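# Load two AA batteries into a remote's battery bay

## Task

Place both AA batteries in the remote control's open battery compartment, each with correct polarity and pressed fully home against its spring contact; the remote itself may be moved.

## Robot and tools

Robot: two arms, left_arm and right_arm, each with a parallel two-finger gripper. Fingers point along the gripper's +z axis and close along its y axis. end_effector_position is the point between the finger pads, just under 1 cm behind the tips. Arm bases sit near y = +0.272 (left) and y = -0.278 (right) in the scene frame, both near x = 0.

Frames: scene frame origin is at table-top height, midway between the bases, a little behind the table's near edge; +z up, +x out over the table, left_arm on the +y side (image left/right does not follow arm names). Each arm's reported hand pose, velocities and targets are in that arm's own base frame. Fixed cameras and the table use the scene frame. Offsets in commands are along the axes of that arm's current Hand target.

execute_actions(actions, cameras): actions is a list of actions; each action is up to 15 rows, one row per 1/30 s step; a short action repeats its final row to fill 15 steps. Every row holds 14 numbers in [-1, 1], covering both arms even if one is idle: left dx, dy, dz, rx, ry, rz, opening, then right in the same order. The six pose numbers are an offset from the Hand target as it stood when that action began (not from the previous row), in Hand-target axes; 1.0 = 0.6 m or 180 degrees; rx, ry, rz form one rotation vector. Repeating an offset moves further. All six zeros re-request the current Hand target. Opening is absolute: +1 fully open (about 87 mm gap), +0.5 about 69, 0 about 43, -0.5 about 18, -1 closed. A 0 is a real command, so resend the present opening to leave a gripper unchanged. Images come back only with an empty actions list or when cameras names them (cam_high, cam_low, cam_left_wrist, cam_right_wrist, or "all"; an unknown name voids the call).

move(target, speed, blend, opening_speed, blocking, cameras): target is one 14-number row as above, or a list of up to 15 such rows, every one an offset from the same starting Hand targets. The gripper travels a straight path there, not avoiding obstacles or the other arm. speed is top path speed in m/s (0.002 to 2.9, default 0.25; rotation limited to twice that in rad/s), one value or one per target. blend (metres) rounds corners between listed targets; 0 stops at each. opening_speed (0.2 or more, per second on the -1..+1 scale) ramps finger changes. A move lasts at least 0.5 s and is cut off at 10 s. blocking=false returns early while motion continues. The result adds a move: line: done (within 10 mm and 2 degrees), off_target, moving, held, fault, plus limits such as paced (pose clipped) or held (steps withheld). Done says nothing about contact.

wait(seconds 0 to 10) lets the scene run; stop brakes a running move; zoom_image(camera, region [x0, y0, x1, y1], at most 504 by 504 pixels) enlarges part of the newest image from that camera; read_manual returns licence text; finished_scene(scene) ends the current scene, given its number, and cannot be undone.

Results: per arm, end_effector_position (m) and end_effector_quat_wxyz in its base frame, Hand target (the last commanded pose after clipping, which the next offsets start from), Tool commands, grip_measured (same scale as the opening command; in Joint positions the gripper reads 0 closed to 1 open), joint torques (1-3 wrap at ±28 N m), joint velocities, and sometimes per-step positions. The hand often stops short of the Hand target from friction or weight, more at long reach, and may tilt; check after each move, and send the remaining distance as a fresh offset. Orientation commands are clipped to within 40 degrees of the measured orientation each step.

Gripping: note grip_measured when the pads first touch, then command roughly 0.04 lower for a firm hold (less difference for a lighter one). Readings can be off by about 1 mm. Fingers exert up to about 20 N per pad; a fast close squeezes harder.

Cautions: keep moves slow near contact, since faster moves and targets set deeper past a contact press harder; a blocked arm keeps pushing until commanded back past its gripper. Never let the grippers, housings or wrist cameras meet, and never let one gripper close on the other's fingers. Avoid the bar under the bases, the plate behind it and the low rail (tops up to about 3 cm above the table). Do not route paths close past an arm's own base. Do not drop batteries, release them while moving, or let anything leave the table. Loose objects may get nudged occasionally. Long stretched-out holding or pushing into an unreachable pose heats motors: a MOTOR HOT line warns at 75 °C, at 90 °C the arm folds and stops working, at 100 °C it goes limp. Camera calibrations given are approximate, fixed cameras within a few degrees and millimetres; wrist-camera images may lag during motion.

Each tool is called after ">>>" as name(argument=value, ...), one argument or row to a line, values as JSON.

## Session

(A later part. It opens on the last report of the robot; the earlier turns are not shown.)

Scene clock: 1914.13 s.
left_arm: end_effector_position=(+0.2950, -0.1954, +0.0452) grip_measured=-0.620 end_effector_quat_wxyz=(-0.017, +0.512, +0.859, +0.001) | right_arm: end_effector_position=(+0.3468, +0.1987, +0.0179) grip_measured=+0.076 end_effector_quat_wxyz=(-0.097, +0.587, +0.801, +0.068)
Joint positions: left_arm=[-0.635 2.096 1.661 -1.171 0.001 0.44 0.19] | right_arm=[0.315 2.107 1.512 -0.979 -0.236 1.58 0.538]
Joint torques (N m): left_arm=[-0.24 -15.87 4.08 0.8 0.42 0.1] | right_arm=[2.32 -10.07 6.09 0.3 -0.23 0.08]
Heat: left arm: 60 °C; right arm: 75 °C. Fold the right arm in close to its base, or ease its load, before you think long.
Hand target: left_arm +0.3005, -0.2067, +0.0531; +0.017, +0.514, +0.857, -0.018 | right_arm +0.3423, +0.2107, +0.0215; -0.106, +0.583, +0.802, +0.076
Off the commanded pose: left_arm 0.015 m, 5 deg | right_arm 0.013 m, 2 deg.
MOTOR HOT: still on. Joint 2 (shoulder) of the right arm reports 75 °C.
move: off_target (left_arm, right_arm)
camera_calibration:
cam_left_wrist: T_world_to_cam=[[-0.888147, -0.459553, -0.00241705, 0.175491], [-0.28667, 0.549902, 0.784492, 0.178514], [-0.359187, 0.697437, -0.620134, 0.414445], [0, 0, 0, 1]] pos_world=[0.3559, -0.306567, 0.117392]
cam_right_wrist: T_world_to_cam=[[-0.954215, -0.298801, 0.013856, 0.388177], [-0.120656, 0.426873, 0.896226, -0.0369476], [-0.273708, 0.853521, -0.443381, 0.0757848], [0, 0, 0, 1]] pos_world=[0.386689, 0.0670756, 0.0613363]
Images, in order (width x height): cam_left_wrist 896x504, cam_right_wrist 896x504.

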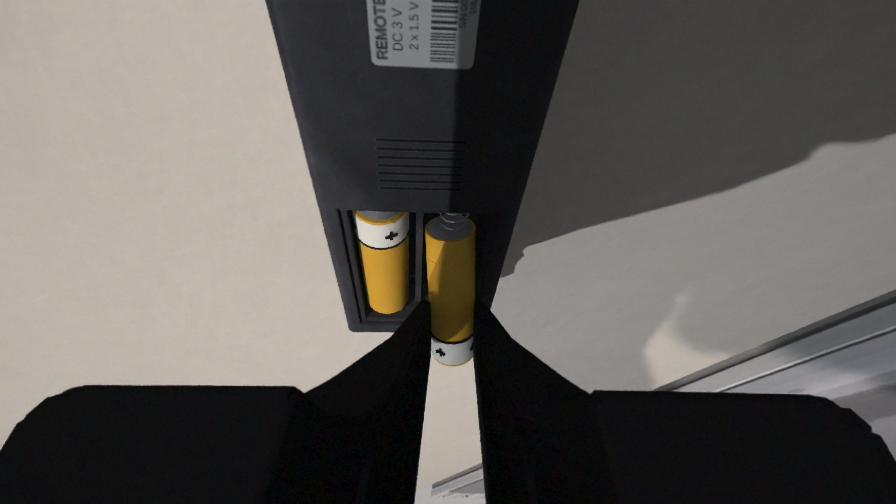

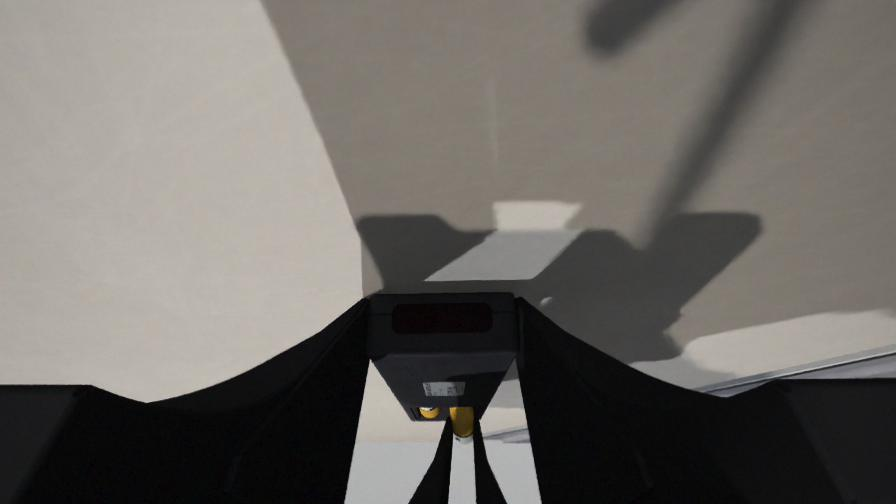

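>>> move(
  target=[-0.0285, 0, 0.0243, 0, 0, 0, -0.85, 0, 0, 0, 0, 0, 0, 0.02],
  speed=0.06,
  cameras=["cam_left_wrist", "cam_right_wrist"],
)

Scene clock: 1921.27 s.
left_arm: end_effector_position=(+0.2967, -0.1972, +0.0459) grip_measured=-0.620 end_effector_quat_wxyz=(-0.015, +0.512, +0.859, +0.001) | right_arm: end_effector_position=(+0.3469, +0.1983, +0.0177) grip_measured=+0.076 end_effector_quat_wxyz=(-0.096, +0.587, +0.801, +0.067)
Joint positions: left_arm=[-0.636 2.1 1.672 -1.173 0.002 0.44 0.19] | right_arm=[0.315 2.107 1.512 -0.979 -0.234 1.58 0.538]
Joint torques (N m): left_arm=[-1.92 -9.69 7.1 1.02 0.4 -0.08] | right_arm=[2.29 -10.15 6.02 0.31 -0.27 0.08]
Heat: left arm: 62 °C; right arm: 75 °C. Fold the right arm in close to its base, or ease its load, before you think long.
Hand target: left_arm +0.3087, -0.2225, +0.0394; +0.017, +0.514, +0.857, -0.018 | right_arm +0.3423, +0.2106, +0.0215; -0.106, +0.583, +0.802, +0.076
Off the commanded pose: left_arm 0.029 m, 4 deg | right_arm 0.014 m, 2 deg.
MOTOR HOT: still on. Joint 2 (shoulder) of the right arm reports 75 °C.
move: off_target (left_arm, right_arm)
camera_calibration:
cam_left_wrist: T_world_to_cam=[[-0.888822, -0.458235, -0.00393861, 0.176695], [-0.288324, 0.55253, 0.782036, 0.180573], [-0.35618, 0.696227, -0.623221, 0.41576], [0, 0, 0, 1]] pos_world=[0.3572, -0.308267, 0.118592]
cam_right_wrist: T_world_to_cam=[[-0.954111, -0.299135, 0.0138275, 0.388195], [-0.121448, 0.428748, 0.895224, -0.0366928], [-0.273722, 0.852463, -0.445402, 0.0762278], [0, 0, 0, 1]] pos_world=[0.38679, 0.0668733, 0.0614326]
Images, in order (width x height): cam_left_wrist 896x504, cam_right_wrist 896x504.

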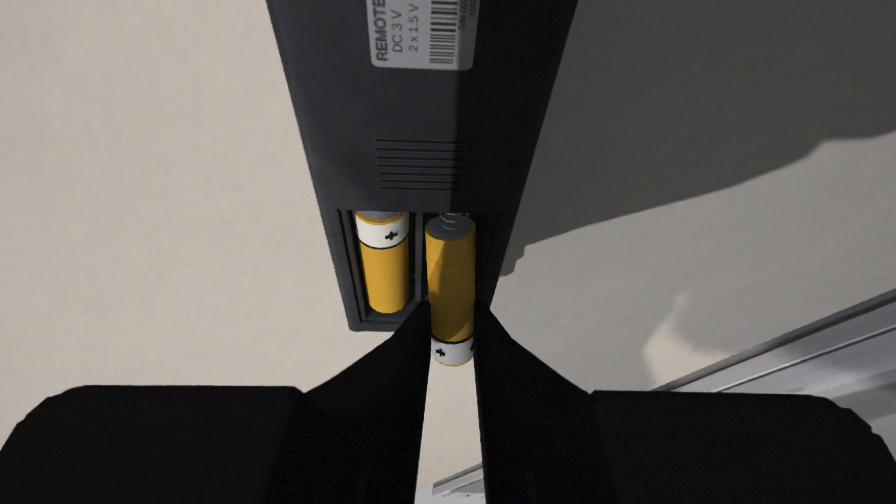

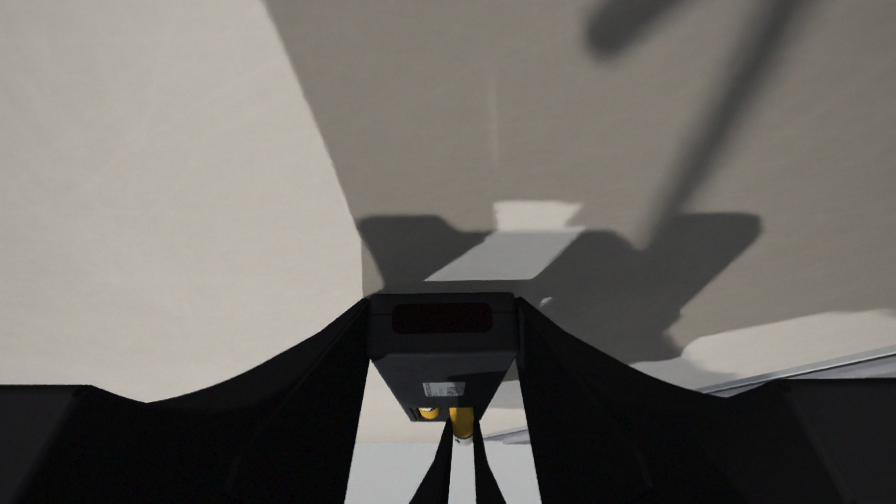

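>>> move(
  target=[-0.045, 0, -0.006, 0, 0, 0, -0.9, 0, 0, 0, 0, 0, 0, 0.02],
  speed=0.06,
  cameras=["cam_left_wrist", "cam_right_wrist"],
)

Scene clock: 1929.33 s.
left_arm: end_effector_position=(+0.2949, -0.1962, +0.0487) grip_measured=-0.620 end_effector_quat_wxyz=(-0.027, +0.512, +0.858, +0.002) | right_arm: end_effector_position=(+0.3471, +0.1981, +0.0177) grip_measured=+0.076 end_effector_quat_wxyz=(-0.096, +0.588, +0.801, +0.067)
Joint positions: left_arm=[-0.636 2.114 1.7 -1.211 0.001 0.44 0.19] | right_arm=[0.314 2.107 1.512 -0.979 -0.234 1.58 0.538]
Joint torques (N m): left_arm=[-0.17 -12.63 4.37 0.42 0.09 0.06] | right_arm=[2.35 -10.09 6 0.31 -0.26 0.08]
Heat: left arm: 60 °C; right arm: 75 °C. Fold the right arm in close to its base, or ease its load, before you think long.
Hand target: left_arm +0.2969, -0.1980, +0.0479; -0.021, +0.513, +0.858, +0.001 (not the last commanded pose) | right_arm +0.3423, +0.2107, +0.0215; -0.106, +0.583, +0.802, +0.076
Off the commanded pose: left_arm 0.057 m, 6 deg | right_arm 0.014 m, 2 deg.
MOTOR HOT: still on. Joint 2 (shoulder) of the right arm reports 75 °C.
move: held (left_arm; a check stopped the path), off_target (right_arm); limits=held
pose unreachable (left arm): on one or more control steps of this call, first in action 0 (counted from 0), this arm could not follow its commanded pose, so it was not sent that pose on those steps. It may still have moved: this result reports where it is.
cause: moving toward the commanded pose would bring a part of the arm too close to another arm (this arm's wrist (the part past joint 4) and the right arm's wrist (the part past joint 4), at the place that arm is still heading or pushing toward).
camera_calibration:
cam_left_wrist: T_world_to_cam=[[-0.889157, -0.457559, 0.00623347, 0.175327], [-0.273045, 0.541431, 0.795173, 0.169974], [-0.367214, 0.705331, -0.606351, 0.420458], [0, 0, 0, 1]] pos_world=[0.356702, -0.308368, 0.118694]
cam_right_wrist: T_world_to_cam=[[-0.954348, -0.298379, 0.0137865, 0.388246], [-0.121146, 0.428843, 0.895219, -0.036675], [-0.273027, 0.85268, -0.445413, 0.0762279], [0, 0, 0, 1]] pos_world=[0.386891, 0.0665743, 0.0614325]
Images, in order (width x height): cam_left_wrist 896x504, cam_right_wrist 896x504.

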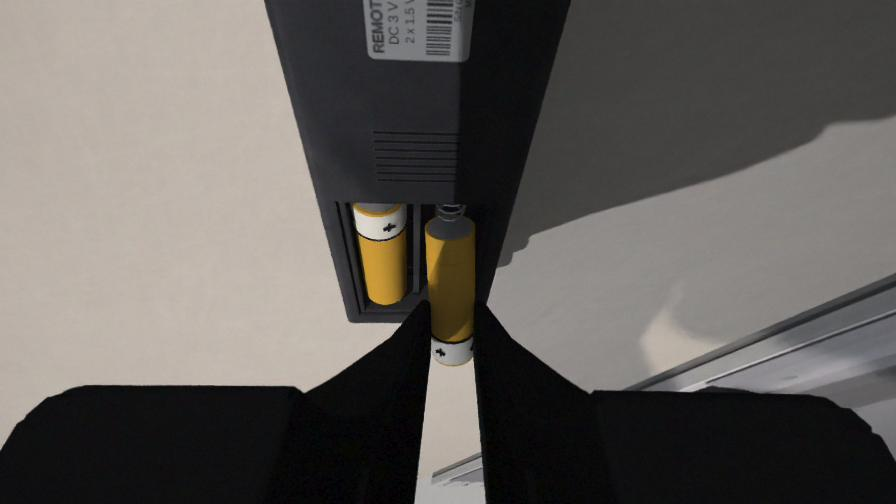

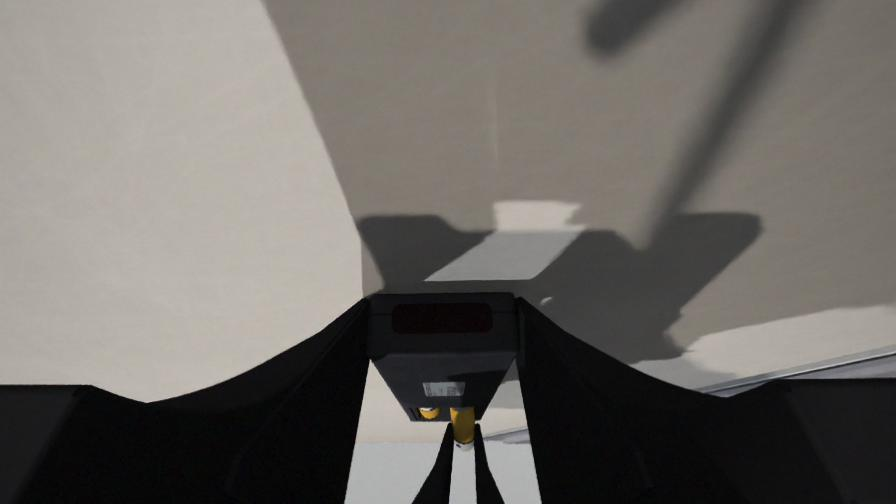

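>>> move(
  target=[
    [0, 0, 0, 0, 0, 0, -0.45, 0, 0, 0, 0, 0, 0, 0.02],
    [0, 0, -0.009, 0, -0.19, 0, -0.45, 0, 0, 0, 0, 0, 0, 0.02],
  ],
  speed=0.12,
  cameras=["cam_left_wrist", "cam_right_wrist"],
)

Scene clock: 1955.40 s.
left_arm: end_effector_position=(+0.2893, -0.1913, +0.0402) grip_measured=-0.450 end_effector_quat_wxyz=(+0.198, +0.485, +0.840, -0.140) | right_arm: end_effector_position=(+0.3439, +0.2041, +0.0181) grip_measured=+0.076 end_effector_quat_wxyz=(-0.098, +0.583, +0.804, +0.068)
Joint positions: left_arm=[-0.496 1.675 1.056 -0.547 0.285 0.492 0.275] | right_arm=[0.329 2.107 1.512 -0.979 -0.239 1.583 0.538]
Joint torques (N m): left_arm=[0.4 -11.99 4.53 1.65 0.5 0.18] | right_arm=[1.01 -10.02 6.05 0.31 -0.21 0.06]
Heat: left arm: 60 °C; right arm: 75 °C. Fold the right arm in close to its base, or ease its load, before you think long.
Hand target: left_arm +0.2971, -0.1982, +0.0533; +0.232, +0.490, +0.827, -0.150 | right_arm +0.3423, +0.2107, +0.0215; -0.106, +0.583, +0.802, +0.076
Off the commanded pose: left_arm 0.017 m, 4 deg | right_arm 0.008 m, 1 deg.
MOTOR HOT: still on. Joint 2 (shoulder) of the right arm reports 75 °C.
move: off_target (left_arm)
camera_calibration:
cam_left_wrist: T_world_to_cam=[[-0.874564, -0.484603, 0.0172594, 0.162812], [-0.444006, 0.814592, 0.373229, 0.291249], [-0.194927, 0.318749, -0.927579, 0.29896], [0, 0, 0, 1]] pos_world=[0.329981, -0.253643, 0.165797]
cam_right_wrist: T_world_to_cam=[[-0.950562, -0.310192, 0.0145818, 0.38803], [-0.124383, 0.423349, 0.897388, -0.0377802], [-0.284536, 0.851209, -0.441002, 0.0745938], [0, 0, 0, 1]] pos_world=[0.385372, 0.0728631, 0.0611413]
Images, in order (width x height): cam_left_wrist 896x504, cam_right_wrist 896x504.

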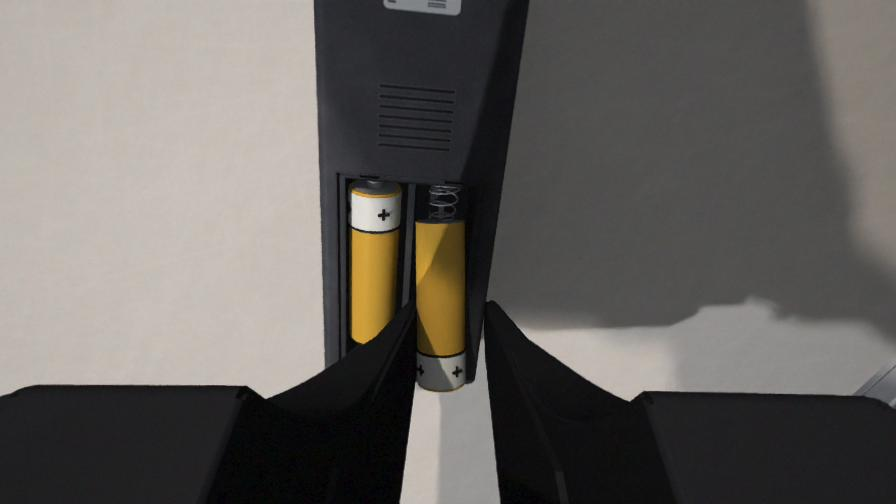

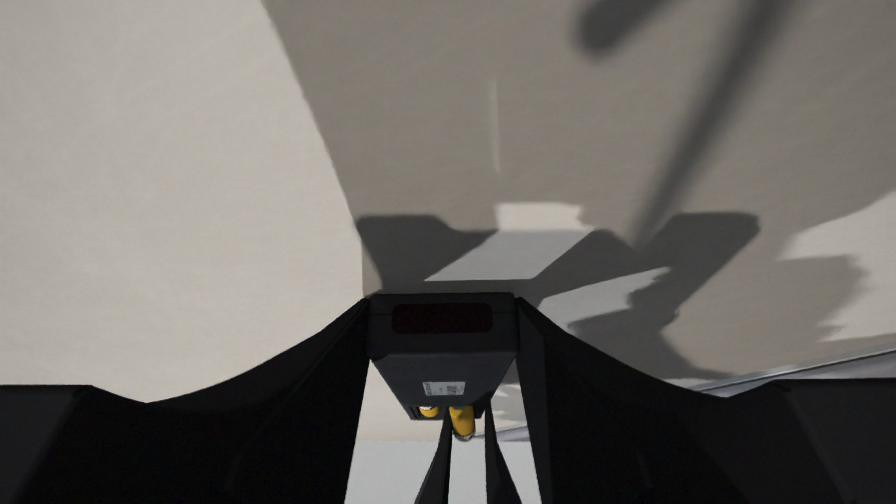

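>>> move(
  target=[0.0095, 0.0043, -0.022, 0, 0.028, 0, -0.45, 0, 0, 0, 0, 0, 0, 0.02],
  speed=0.08,
  cameras=["cam_left_wrist", "cam_low"],
)

>>> zoom_image(
  camera="cam_low",
  region=[480, 270, 570, 320],
)

Scene clock: 1986.03 s.
left_arm: end_effector_position=(+0.2868, -0.1875, +0.0501) grip_measured=-0.450 end_effector_quat_wxyz=(+0.182, +0.493, +0.840, -0.135) | right_arm: end_effector_position=(+0.3434, +0.2049, +0.0181) grip_measured=+0.076 end_effector_quat_wxyz=(-0.098, +0.582, +0.805, +0.068)
Joint positions: left_arm=[-0.496 1.675 1.108 -0.637 0.278 0.515 0.275] | right_arm=[0.331 2.107 1.512 -0.979 -0.239 1.583 0.538]
Joint torques (N m): left_arm=[0.5 -10.25 6.68 1.02 0.14 0.19] | right_arm=[0.85 -10.1 6.05 0.3 -0.22 0.05]
Heat: left arm: 60 °C; right arm: 75 °C. Fold the right arm in close to its base, or ease its load, before you think long.
Hand target: left_arm +0.2939, -0.1863, +0.0613; +0.196, +0.496, +0.836, -0.128 | right_arm +0.3422, +0.2108, +0.0215; -0.106, +0.583, +0.802, +0.076
Off the commanded pose: left_arm 0.013 m, 2 deg | right_arm 0.007 m, 1 deg.
MOTOR HOT: still on. Joint 2 (shoulder) of the right arm reports 75 °C.
move: off_target (left_arm)
camera_calibration:
cam_left_wrist: T_world_to_cam=[[-0.882403, -0.469983, 0.021919, 0.167068], [-0.42197, 0.811144, 0.404954, 0.274707], [-0.208101, 0.348084, -0.914074, 0.314972], [0, 0, 0, 1]] pos_world=[0.328886, -0.253944, 0.173002]
Images, in order (width x height): cam_low 896x504, cam_left_wrist 896x504.

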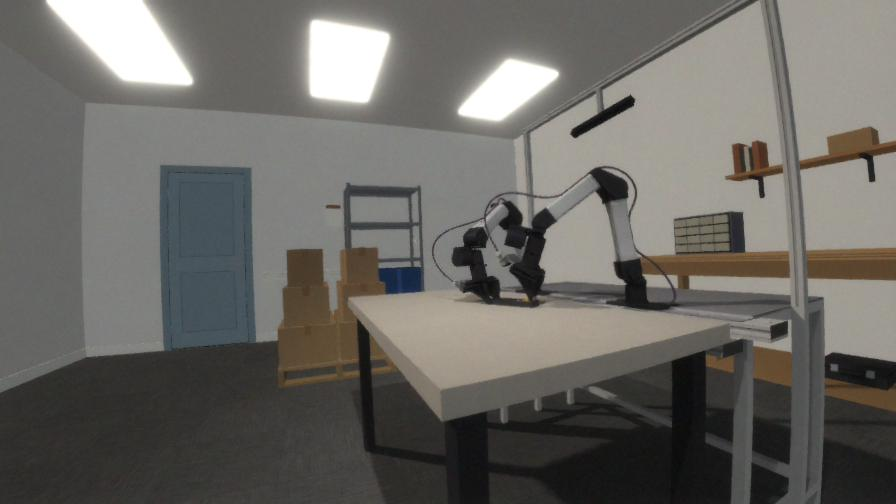

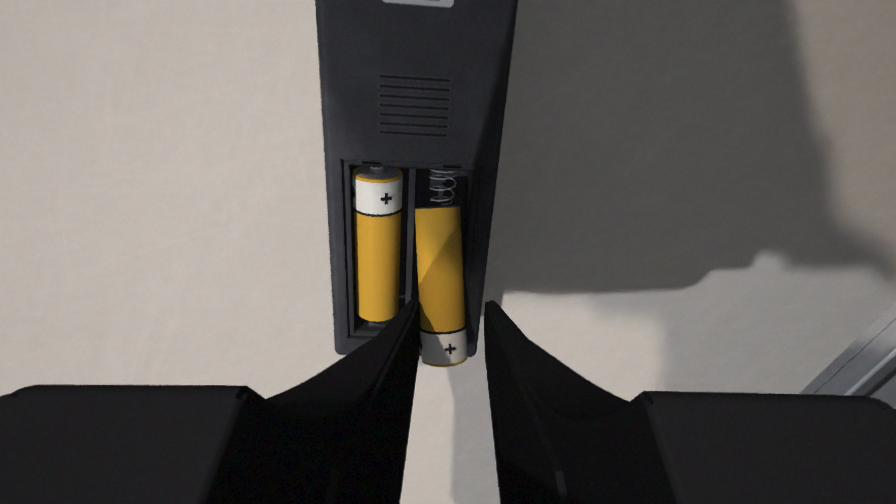

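Scaled by 5.600.

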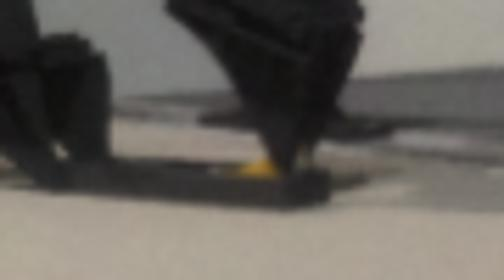

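>>> move(
  target=[0.0145, 0.0103, -0.007, 0, 0.02, 0, -0.45, 0, 0, 0, 0, 0, 0, 0.02],
  speed=0.08,
  cameras=["cam_left_wrist"],
)

Scene clock: 1992.47 s.
left_arm: end_effector_position=(+0.2883, -0.1767, +0.0588) grip_measured=-0.450 end_effector_quat_wxyz=(+0.167, +0.497, +0.843, -0.120) | right_arm: end_effector_position=(+0.3434, +0.2049, +0.0181) grip_measured=+0.076 end_effector_quat_wxyz=(-0.098, +0.582, +0.805, +0.068)
Joint positions: left_arm=[-0.481 1.675 1.154 -0.718 0.253 0.542 0.275] | right_arm=[0.331 2.107 1.512 -0.979 -0.239 1.583 0.538]
Joint torques (N m): left_arm=[0.47 -7.47 6.74 1.01 0.11 0.2] | right_arm=[0.83 -10.09 6.08 0.32 -0.2 0.06]
Heat: left arm: 60 °C; right arm: 75 °C. Fold the right arm in close to its base, or ease its load, before you think long.
Hand target: left_arm +0.2948, -0.1750, +0.0611; +0.170, +0.500, +0.842, -0.112 | right_arm +0.3423, +0.2107, +0.0215; -0.106, +0.583, +0.802, +0.076
Off the commanded pose: left_arm 0.007 m, 1 deg | right_arm 0.007 m, 1 deg.
MOTOR HOT: still on. Joint 2 (shoulder) of the right arm reports 75 °C.
move: done
camera_calibration:
cam_left_wrist: T_world_to_cam=[[-0.883041, -0.469182, 0.0103446, 0.174222], [-0.416888, 0.794361, 0.441809, 0.256481], [-0.215506, 0.385823, -0.897049, 0.327217], [0, 0, 0, 1]] pos_world=[0.331286, -0.248245, 0.178412]
Images, in order (width x height): cam_left_wrist 896x504.

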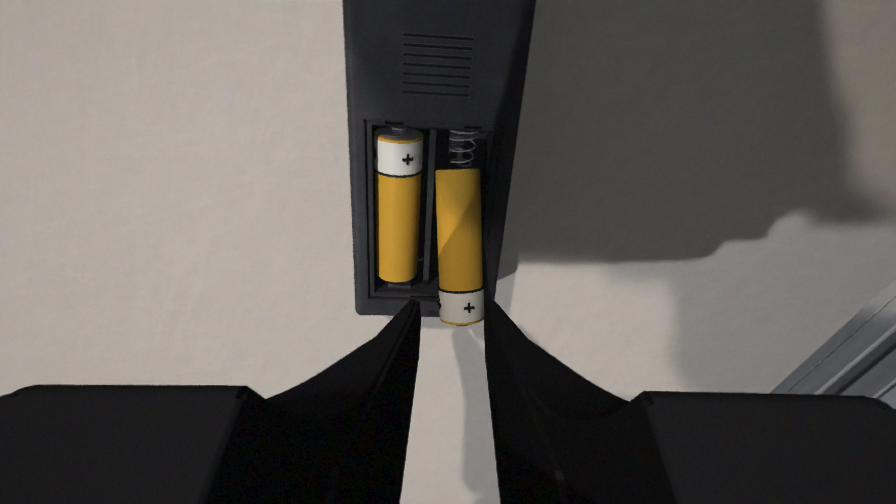

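>>> move(
  target=[-0.002, -0.0056, 0.021, 0, 0, 0, -0.45, 0, 0, 0, 0, 0, 0, 0.02],
  speed=0.06,
  cameras=["cam_left_wrist"],
)

Scene clock: 2002.40 s.
left_arm: end_effector_position=(+0.2903, -0.1794, +0.0537) grip_measured=-0.450 end_effector_quat_wxyz=(+0.166, +0.500, +0.842, -0.117) | right_arm: end_effector_position=(+0.3434, +0.2049, +0.0181) grip_measured=+0.076 end_effector_quat_wxyz=(-0.098, +0.582, +0.805, +0.068)
Joint positions: left_arm=[-0.489 1.693 1.154 -0.701 0.247 0.542 0.275] | right_arm=[0.331 2.107 1.512 -0.979 -0.239 1.583 0.538]
Joint torques (N m): left_arm=[-0.54 -7.16 5.2 1.33 0.1 0] | right_arm=[0.81 -10.07 6.08 0.31 -0.21 0.06]
Heat: left arm: 58 °C; right arm: 75 °C. Fold the right arm in close to its base, or ease its load, before you think long.
Hand target: left_arm +0.2945, -0.1821, +0.0500; +0.169, +0.500, +0.842, -0.112 | right_arm +0.3423, +0.2107, +0.0215; -0.106, +0.583, +0.802, +0.076
Off the commanded pose: left_arm 0.006 m, 1 deg | right_arm 0.007 m, 1 deg.
MOTOR HOT: still on. Joint 2 (shoulder) of the right arm reports 75 °C.
move: done
camera_calibration:
cam_left_wrist: T_world_to_cam=[[-0.885604, -0.464404, 0.0059218, 0.1766], [-0.413388, 0.794002, 0.445726, 0.260458], [-0.211699, 0.392288, -0.89515, 0.324138], [0, 0, 0, 1]] pos_world=[0.332688, -0.251945, 0.173013]
Images, in order (width x height): cam_left_wrist 896x504.

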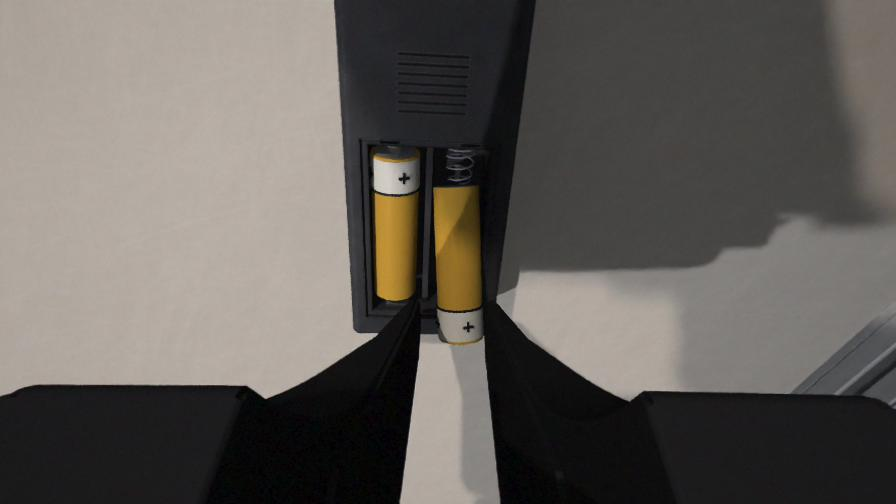

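>>> move(
  target=[0.0025, -0.006, 0.0105, 0, 0, 0, -0.45, 0, 0, 0, 0, 0, 0, 0.02],
  speed=0.06,
  cameras=["cam_left_wrist"],
)

Scene clock: 2007.50 s.
left_arm: end_effector_position=(+0.2904, -0.1833, +0.0509) grip_measured=-0.450 end_effector_quat_wxyz=(+0.172, +0.502, +0.840, -0.116) | right_arm: end_effector_position=(+0.3434, +0.2049, +0.0181) grip_measured=+0.076 end_effector_quat_wxyz=(-0.098, +0.582, +0.805, +0.068)
Joint positions: left_arm=[-0.5 1.693 1.14 -0.673 0.243 0.535 0.275] | right_arm=[0.331 2.107 1.512 -0.979 -0.239 1.583 0.538]
Joint torques (N m): left_arm=[-0.77 -6.83 4.53 1.34 0.1 -0.05] | right_arm=[0.8 -10.1 6.08 0.32 -0.2 0.05]
Heat: left arm: 57 °C; right arm: 75 °C. Fold the right arm in close to its base, or ease its load, before you think long.
Hand target: left_arm +0.2917, -0.1848, +0.0436; +0.169, +0.500, +0.842, -0.112 | right_arm +0.3423, +0.2107, +0.0215; -0.106, +0.583, +0.802, +0.076
Off the commanded pose: left_arm 0.007 m, 1 deg | right_arm 0.007 m, 1 deg.
MOTOR HOT: still on. Joint 2 (shoulder) of the right arm reports 75 °C.
move: done
camera_calibration:
cam_left_wrist: T_world_to_cam=[[-0.887265, -0.461257, -0.00195035, 0.176405], [-0.415519, 0.797435, 0.437541, 0.266455], [-0.200263, 0.389025, -0.899197, 0.319345], [0, 0, 0, 1]] pos_world=[0.331188, -0.255346, 0.170913]
Images, in order (width x height): cam_left_wrist 896x504.

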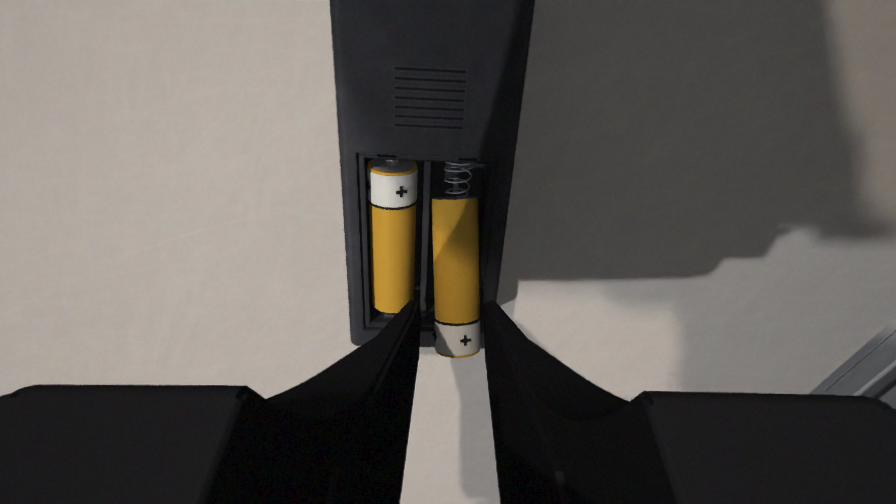

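>>> move(
  target=[
    [0.013, -0.002, -0.004, 0, 0, 0, -0.45, 0, 0, 0, 0, 0, 0, 0.02],
    [0.013, -0.002, -0.004, 0, 0, 0, -0.76, 0, 0, 0, 0, 0, 0, 0.02],
  ],
  speed=0.06,
  opening_speed=0.5,
  cameras=["cam_left_wrist", "cam_right_wrist"],
)

Scene clock: 2014.10 s.
left_arm: end_effector_position=(+0.2892, -0.1826, +0.0491) grip_measured=-0.617 end_effector_quat_wxyz=(+0.174, +0.502, +0.839, -0.116) | right_arm: end_effector_position=(+0.3435, +0.2049, +0.0181) grip_measured=+0.076 end_effector_quat_wxyz=(-0.098, +0.582, +0.805, +0.068)
Joint positions: left_arm=[-0.5 1.688 1.126 -0.661 0.243 0.534 0.191] | right_arm=[0.331 2.107 1.512 -0.978 -0.239 1.583 0.538]
Joint torques (N m): left_arm=[0.23 -8.66 3.21 1.29 0.14 0.07] | right_arm=[0.79 -10 6.11 0.32 -0.18 0.05]
Heat: left arm: 56 °C; right arm: 75 °C. Fold the right arm in close to its base, or ease its load, before you think long.
Hand target: left_arm +0.2868, -0.1782, +0.0428; +0.169, +0.500, +0.842, -0.112 | right_arm +0.3422, +0.2107, +0.0215; -0.106, +0.583, +0.802, +0.076
Off the commanded pose: left_arm 0.008 m, 1 deg | right_arm 0.007 m, 1 deg.
MOTOR HOT: still on. Joint 2 (shoulder) of the right arm reports 75 °C.
move: done
camera_calibration:
cam_left_wrist: T_world_to_cam=[[-0.887093, -0.461577, -0.00352604, 0.175569], [-0.416933, 0.797969, 0.435215, 0.266846], [-0.198072, 0.387547, -0.900319, 0.316476], [0, 0, 0, 1]] pos_world=[0.329688, -0.254546, 0.169413]
cam_right_wrist: T_world_to_cam=[[-0.949851, -0.312382, 0.0141977, 0.388121], [-0.125682, 0.422945, 0.897397, -0.037643], [-0.286335, 0.850609, -0.440995, 0.0745378], [0, 0, 0, 1]] pos_world=[0.385269, 0.0737604, 0.0611411]
Images, in order (width x height): cam_left_wrist 896x504, cam_right_wrist 896x504.

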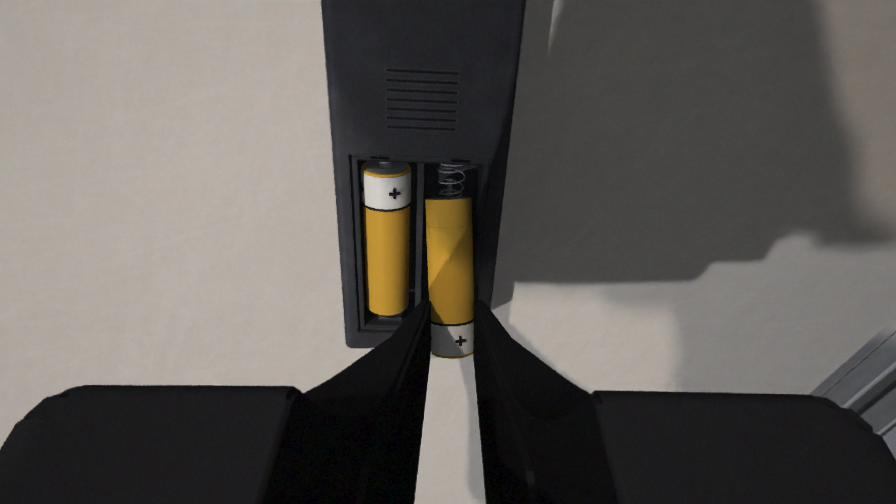

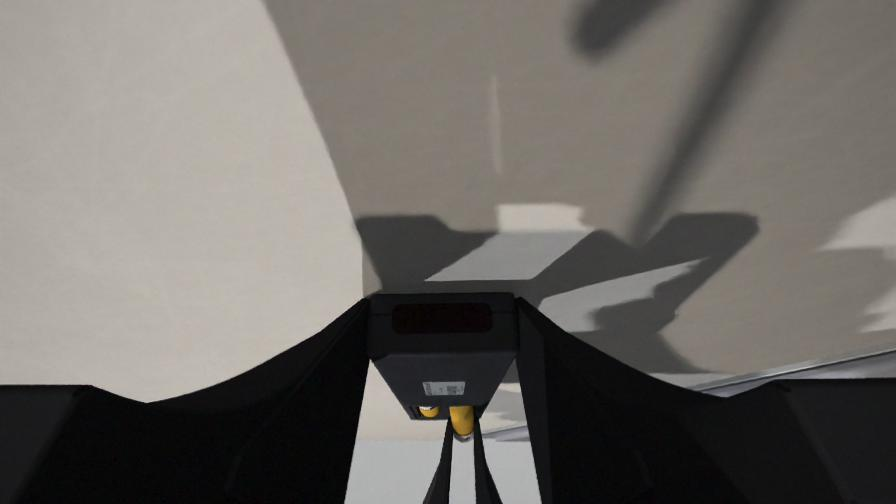

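>>> move(
  target=[-0.084, -0.002, 0.0367, 0, 0, 0, -0.85, 0.016, 0, 0.004, 0, 0, 0, 0.0],
  speed=0.06,
  cameras=["cam_left_wrist", "cam_right_wrist"],
)

Scene clock: 2023.30 s.
left_arm: end_effector_position=(+0.2928, -0.1946, +0.0487) grip_measured=-0.618 end_effector_quat_wxyz=(+0.127, +0.495, +0.855, -0.087) | right_arm: end_effector_position=(+0.3433, +0.2051, +0.0174) grip_measured=+0.076 end_effector_quat_wxyz=(-0.095, +0.581, +0.805, +0.065)
Joint positions: left_arm=[-0.558 1.8 1.277 -0.784 0.163 0.47 0.191] | right_arm=[0.336 2.107 1.512 -0.978 -0.23 1.586 0.538]
Joint torques (N m): left_arm=[-2.32 -5.81 6.45 2.19 0.64 -0.11] | right_arm=[2.7 -10.11 6.01 0.35 -0.31 0.26]
Heat: left arm: 55 °C; right arm: 75 °C. Fold the right arm in close to its base, or ease its load, before you think long.
Hand target: left_arm +0.3119, -0.2272, +0.0426; +0.170, +0.500, +0.842, -0.112 | right_arm +0.3392, +0.2201, +0.0217; -0.106, +0.583, +0.802, +0.076
Off the commanded pose: left_arm 0.038 m, 6 deg | right_arm 0.016 m, 2 deg.
MOTOR HOT: still on. Joint 2 (shoulder) of the right arm reports 75 °C.
move: off_target (left_arm, right_arm)
camera_calibration:
cam_left_wrist: T_world_to_cam=[[-0.875107, -0.483928, -0.00135297, 0.165299], [-0.409777, 0.739525, 0.534028, 0.259799], [-0.25743, 0.467886, -0.845466, 0.351818], [0, 0, 0, 1]] pos_world=[0.341683, -0.276746, 0.158934]
cam_right_wrist: T_world_to_cam=[[-0.949506, -0.313417, 0.014418, 0.388135], [-0.128485, 0.430351, 0.89347, -0.0375702], [-0.286233, 0.846503, -0.448891, 0.0749731], [0, 0, 0, 1]] pos_world=[0.38517, 0.0743515, 0.0616265]
Images, in order (width x height): cam_left_wrist 896x504, cam_right_wrist 896x504.

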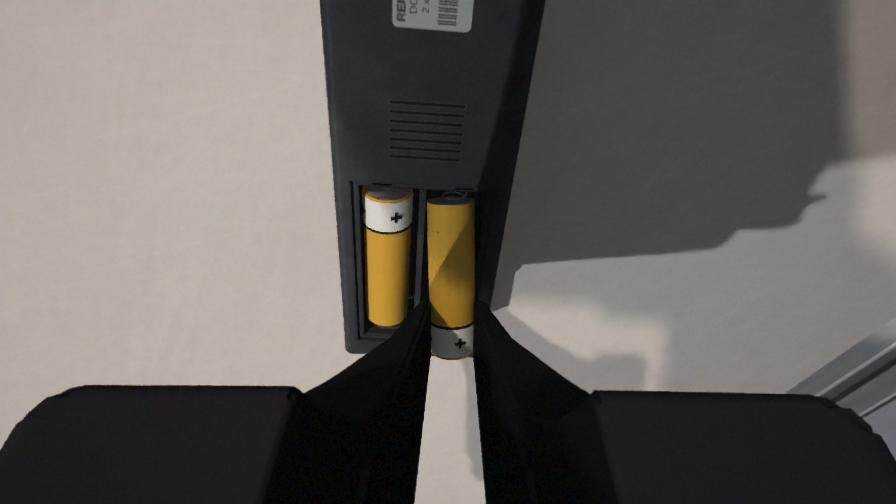

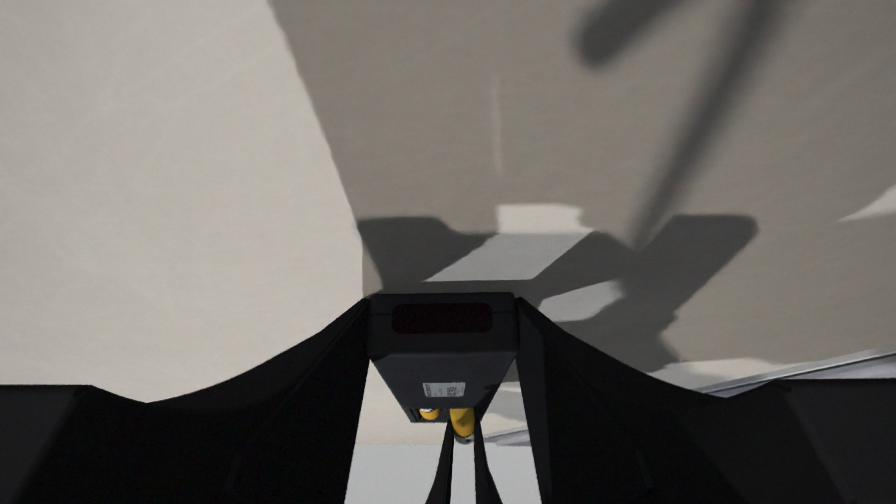

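>>> move(
  target=[-0.033, 0, 0.0145, 0, 0, 0, -0.9, 0, 0, 0, 0, 0, 0, -0.02],
  speed=0.06,
  cameras=["cam_left_wrist"],
)

>>> zoom_image(
  camera="cam_left_wrist",
  region=[340, 160, 520, 380],
)

Scene clock: 2035.73 s.
left_arm: end_effector_position=(+0.2939, -0.1978, +0.0480) grip_measured=-0.619 end_effector_quat_wxyz=(+0.099, +0.494, +0.861, -0.071) | right_arm: end_effector_position=(+0.3434, +0.2049, +0.0173) grip_measured=+0.076 end_effector_quat_wxyz=(-0.094, +0.581, +0.806, +0.065)
Joint positions: left_arm=[-0.579 1.861 1.358 -0.859 0.129 0.45 0.191] | right_arm=[0.336 2.107 1.512 -0.978 -0.229 1.586 0.538]
Joint torques (N m): left_arm=[-2.81 -6.68 7.12 2.55 0.9 -0.13] | right_arm=[2.76 -10.14 6.02 0.36 -0.31 0.26]
Heat: left arm: 53 °C; right arm: 75 °C. Fold the right arm in close to its base, or ease its load, before you think long.
Hand target: left_arm +0.3221, -0.2463, +0.0425; +0.169, +0.500, +0.842, -0.112 | right_arm +0.3392, +0.2201, +0.0217; -0.106, +0.583, +0.802, +0.076
Off the commanded pose: left_arm 0.056 m, 10 deg | right_arm 0.016 m, 2 deg.
MOTOR HOT: still on. Joint 2 (shoulder) of the right arm reports 75 °C.
move: off_target (left_arm, right_arm)
camera_calibration:
cam_left_wrist: T_world_to_cam=[[-0.871954, -0.489587, 0.000611805, 0.162573], [-0.395984, 0.705982, 0.587185, 0.24979], [-0.28791, 0.511756, -0.809452, 0.368913], [0, 0, 0, 1]] pos_world=[0.346883, -0.285547, 0.151845]
Images, in order (width x height): cam_left_wrist 896x504.

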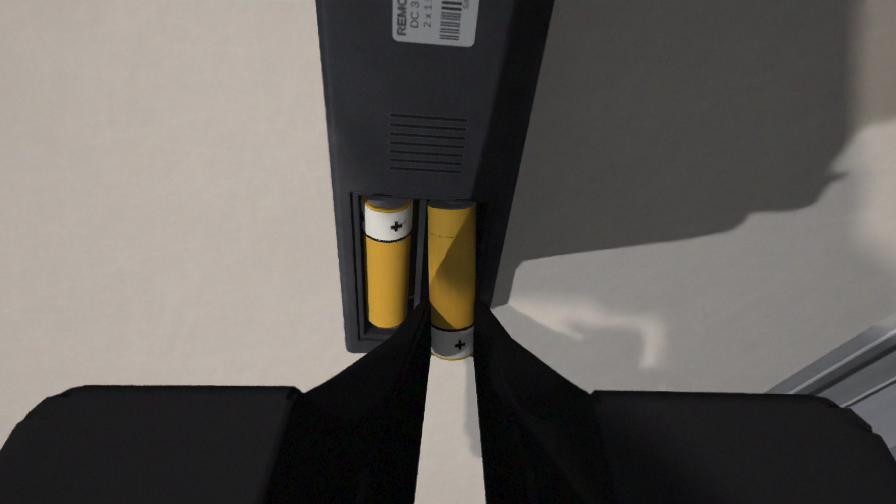

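Scaled by 2.291.

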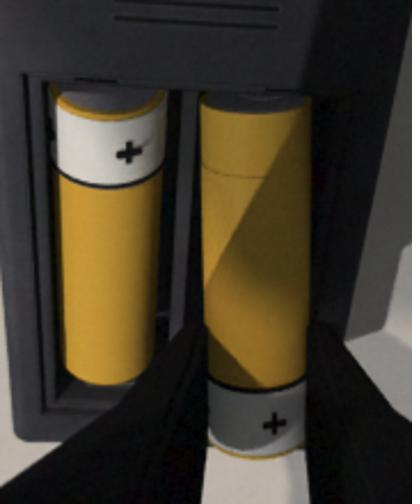

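>>> move(
  target=[0.012, 0, 0.0275, 0, -0.067, 0, -0.9, 0, 0, 0, 0, 0, 0, -0.02],
  speed=0.06,
  cameras=["cam_left_wrist", "cam_right_wrist"],
)

>>> zoom_image(
  camera="cam_right_wrist",
  region=[390, 370, 530, 460],
)

Scene clock: 2043.50 s.
left_arm: end_effector_position=(+0.2939, -0.1980, +0.0489) grip_measured=-0.619 end_effector_quat_wxyz=(+0.184, +0.481, +0.850, -0.106) | right_arm: end_effector_position=(+0.3434, +0.2049, +0.0173) grip_measured=+0.076 end_effector_quat_wxyz=(-0.094, +0.581, +0.806, +0.065)
Joint positions: left_arm=[-0.545 1.71 1.145 -0.624 0.198 0.447 0.19] | right_arm=[0.336 2.107 1.512 -0.978 -0.229 1.586 0.538]
Joint torques (N m): left_arm=[-1.78 -2.07 2.4 3.8 1.27 -0.06] | right_arm=[2.71 -10.1 6.01 0.36 -0.32 0.26]
Heat: left arm: 54 °C; right arm: 75 °C. Fold the right arm in close to its base, or ease its load, before you think long.
Hand target: left_arm +0.3219, -0.2464, +0.0247; +0.257, +0.486, +0.819, -0.164 | right_arm +0.3392, +0.2201, +0.0217; -0.106, +0.583, +0.802, +0.076
Off the commanded pose: left_arm 0.061 m, 11 deg | right_arm 0.016 m, 2 deg.
MOTOR HOT: still on. Joint 2 (shoulder) of the right arm reports 75 °C.
move: off_target (left_arm, right_arm)
camera_calibration:
cam_left_wrist: T_world_to_cam=[[-0.862374, -0.505828, -0.0211888, 0.157495], [-0.464967, 0.774766, 0.42842, 0.290952], [-0.20029, 0.37931, -0.903331, 0.322393], [0, 0, 0, 1]] pos_world=[0.335675, -0.268041, 0.169915]
cam_right_wrist: T_world_to_cam=[[-0.949505, -0.313424, 0.0143581, 0.388106], [-0.128952, 0.431556, 0.892822, -0.0374832], [-0.286028, 0.845887, -0.450182, 0.0751489], [0, 0, 0, 1]] pos_world=[0.38517, 0.0742503, 0.061724]
Images, in order (width x height): cam_left_wrist 896x504, cam_right_wrist 896x504.

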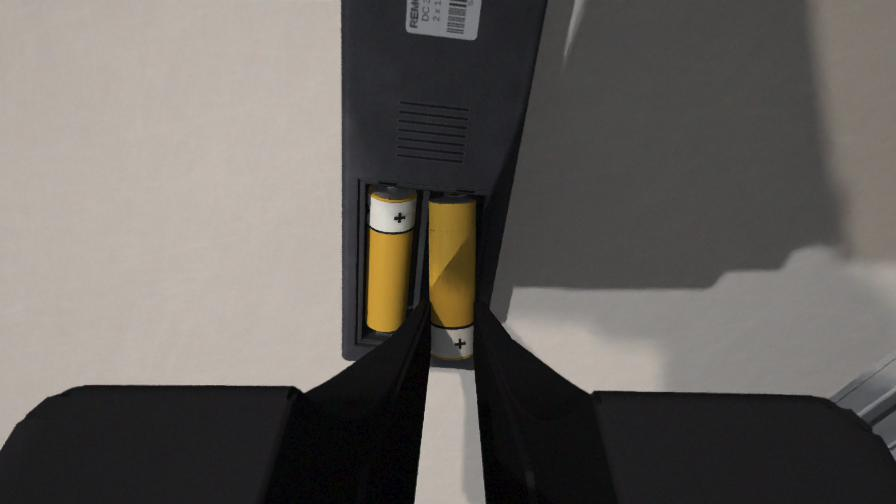

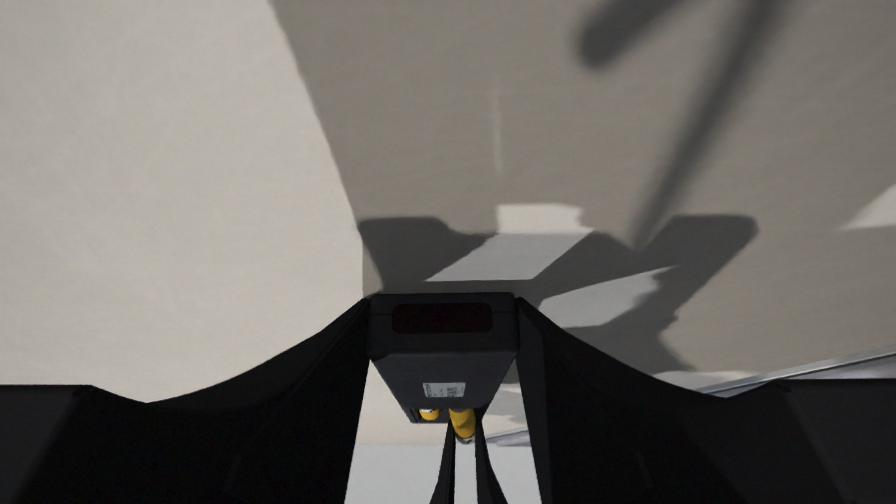

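Scaled by 3.600.

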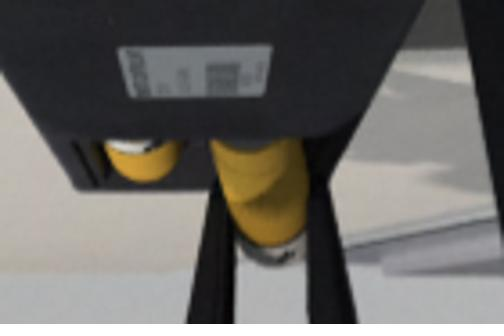

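>>> zoom_image(
  camera="cam_left_wrist",
  region=[400, 300, 500, 380],
)

Scaled by 5.040.

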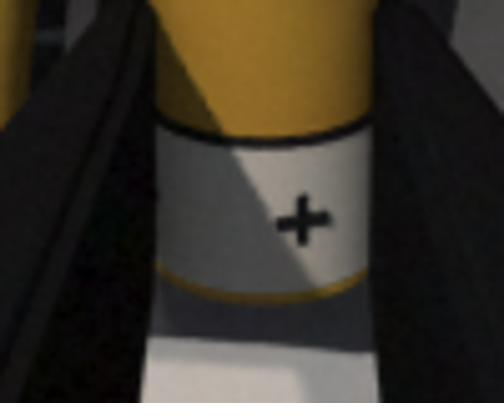

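>>> move(
  target=[0.0555, -0.0028, -0.0397, 0, 0, 0, -0.9, 0, 0, 0, 0, 0, 0, -0.02],
  speed=0.06,
  cameras=["cam_left_wrist", "cam_low"],
)

>>> zoom_image(
  camera="cam_left_wrist",
  region=[340, 160, 520, 380],
)

>>> zoom_image(
  camera="cam_low",
  region=[500, 285, 545, 310],
)

Scene clock: 2070.57 s.
left_arm: end_effector_position=(+0.2926, -0.1945, +0.0501) grip_measured=-0.619 end_effector_quat_wxyz=(+0.243, +0.469, +0.837, -0.146) | right_arm: end_effector_position=(+0.3434, +0.2049, +0.0173) grip_measured=+0.076 end_effector_quat_wxyz=(-0.094, +0.581, +0.806, +0.065)
Joint positions: left_arm=[-0.492 1.604 0.989 -0.453 0.293 0.454 0.19] | right_arm=[0.336 2.107 1.512 -0.978 -0.229 1.586 0.538]
Joint torques (N m): left_arm=[-1.22 -1.1 1.98 2.84 0.68 0.29] | right_arm=[2.73 -10.1 6.05 0.35 -0.32 0.26]
Heat: left arm: 56 °C; right arm: 75 °C. Fold the right arm in close to its base, or ease its load, before you think long.
Hand target: left_arm +0.3009, -0.2112, +0.0247; +0.257, +0.486, +0.819, -0.164 | right_arm +0.3392, +0.2201, +0.0217; -0.106, +0.583, +0.802, +0.076
Off the commanded pose: left_arm 0.031 m, 4 deg | right_arm 0.016 m, 2 deg.
MOTOR HOT: still on. Joint 2 (shoulder) of the right arm reports 75 °C.
move: off_target (left_arm, right_arm)
camera_calibration:
cam_left_wrist: T_world_to_cam=[[-0.858145, -0.513317, -0.00957879, 0.154955], [-0.493396, 0.819396, 0.291806, 0.311078], [-0.14194, 0.255138, -0.956429, 0.28332], [0, 0, 0, 1]] pos_world=[0.326673, -0.247641, 0.181686]
Images, in order (width x height): cam_low 896x504, cam_left_wrist 896x504.

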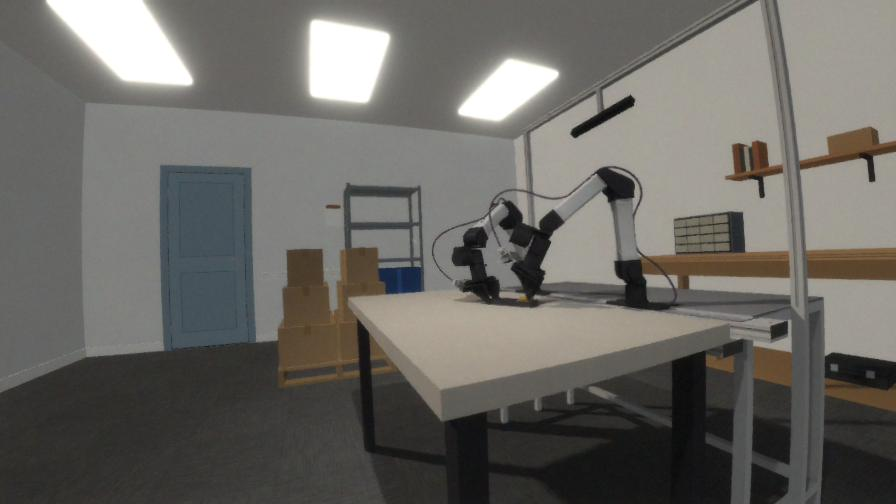

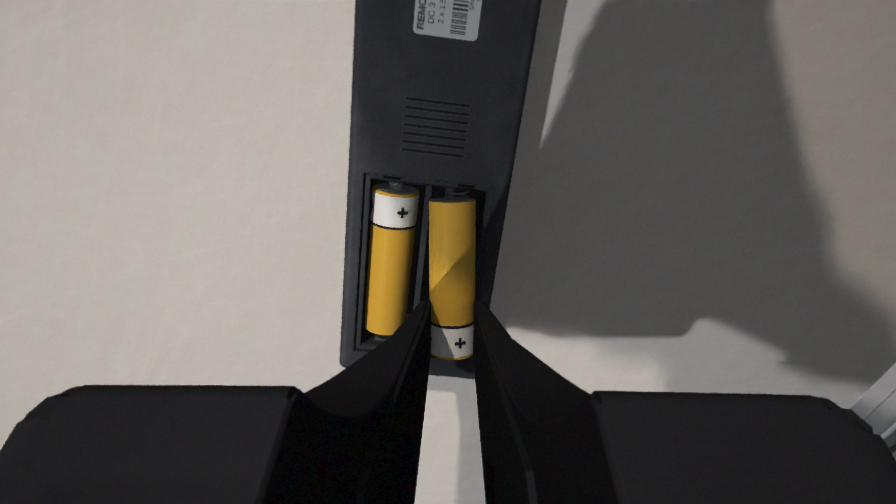

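Scaled by 2.291.

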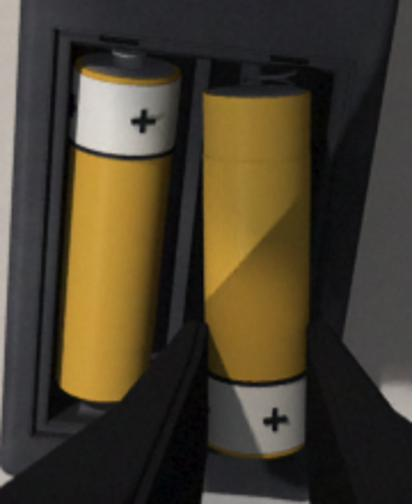

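Scaled by 11.200.

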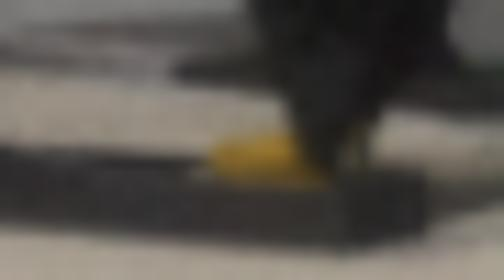

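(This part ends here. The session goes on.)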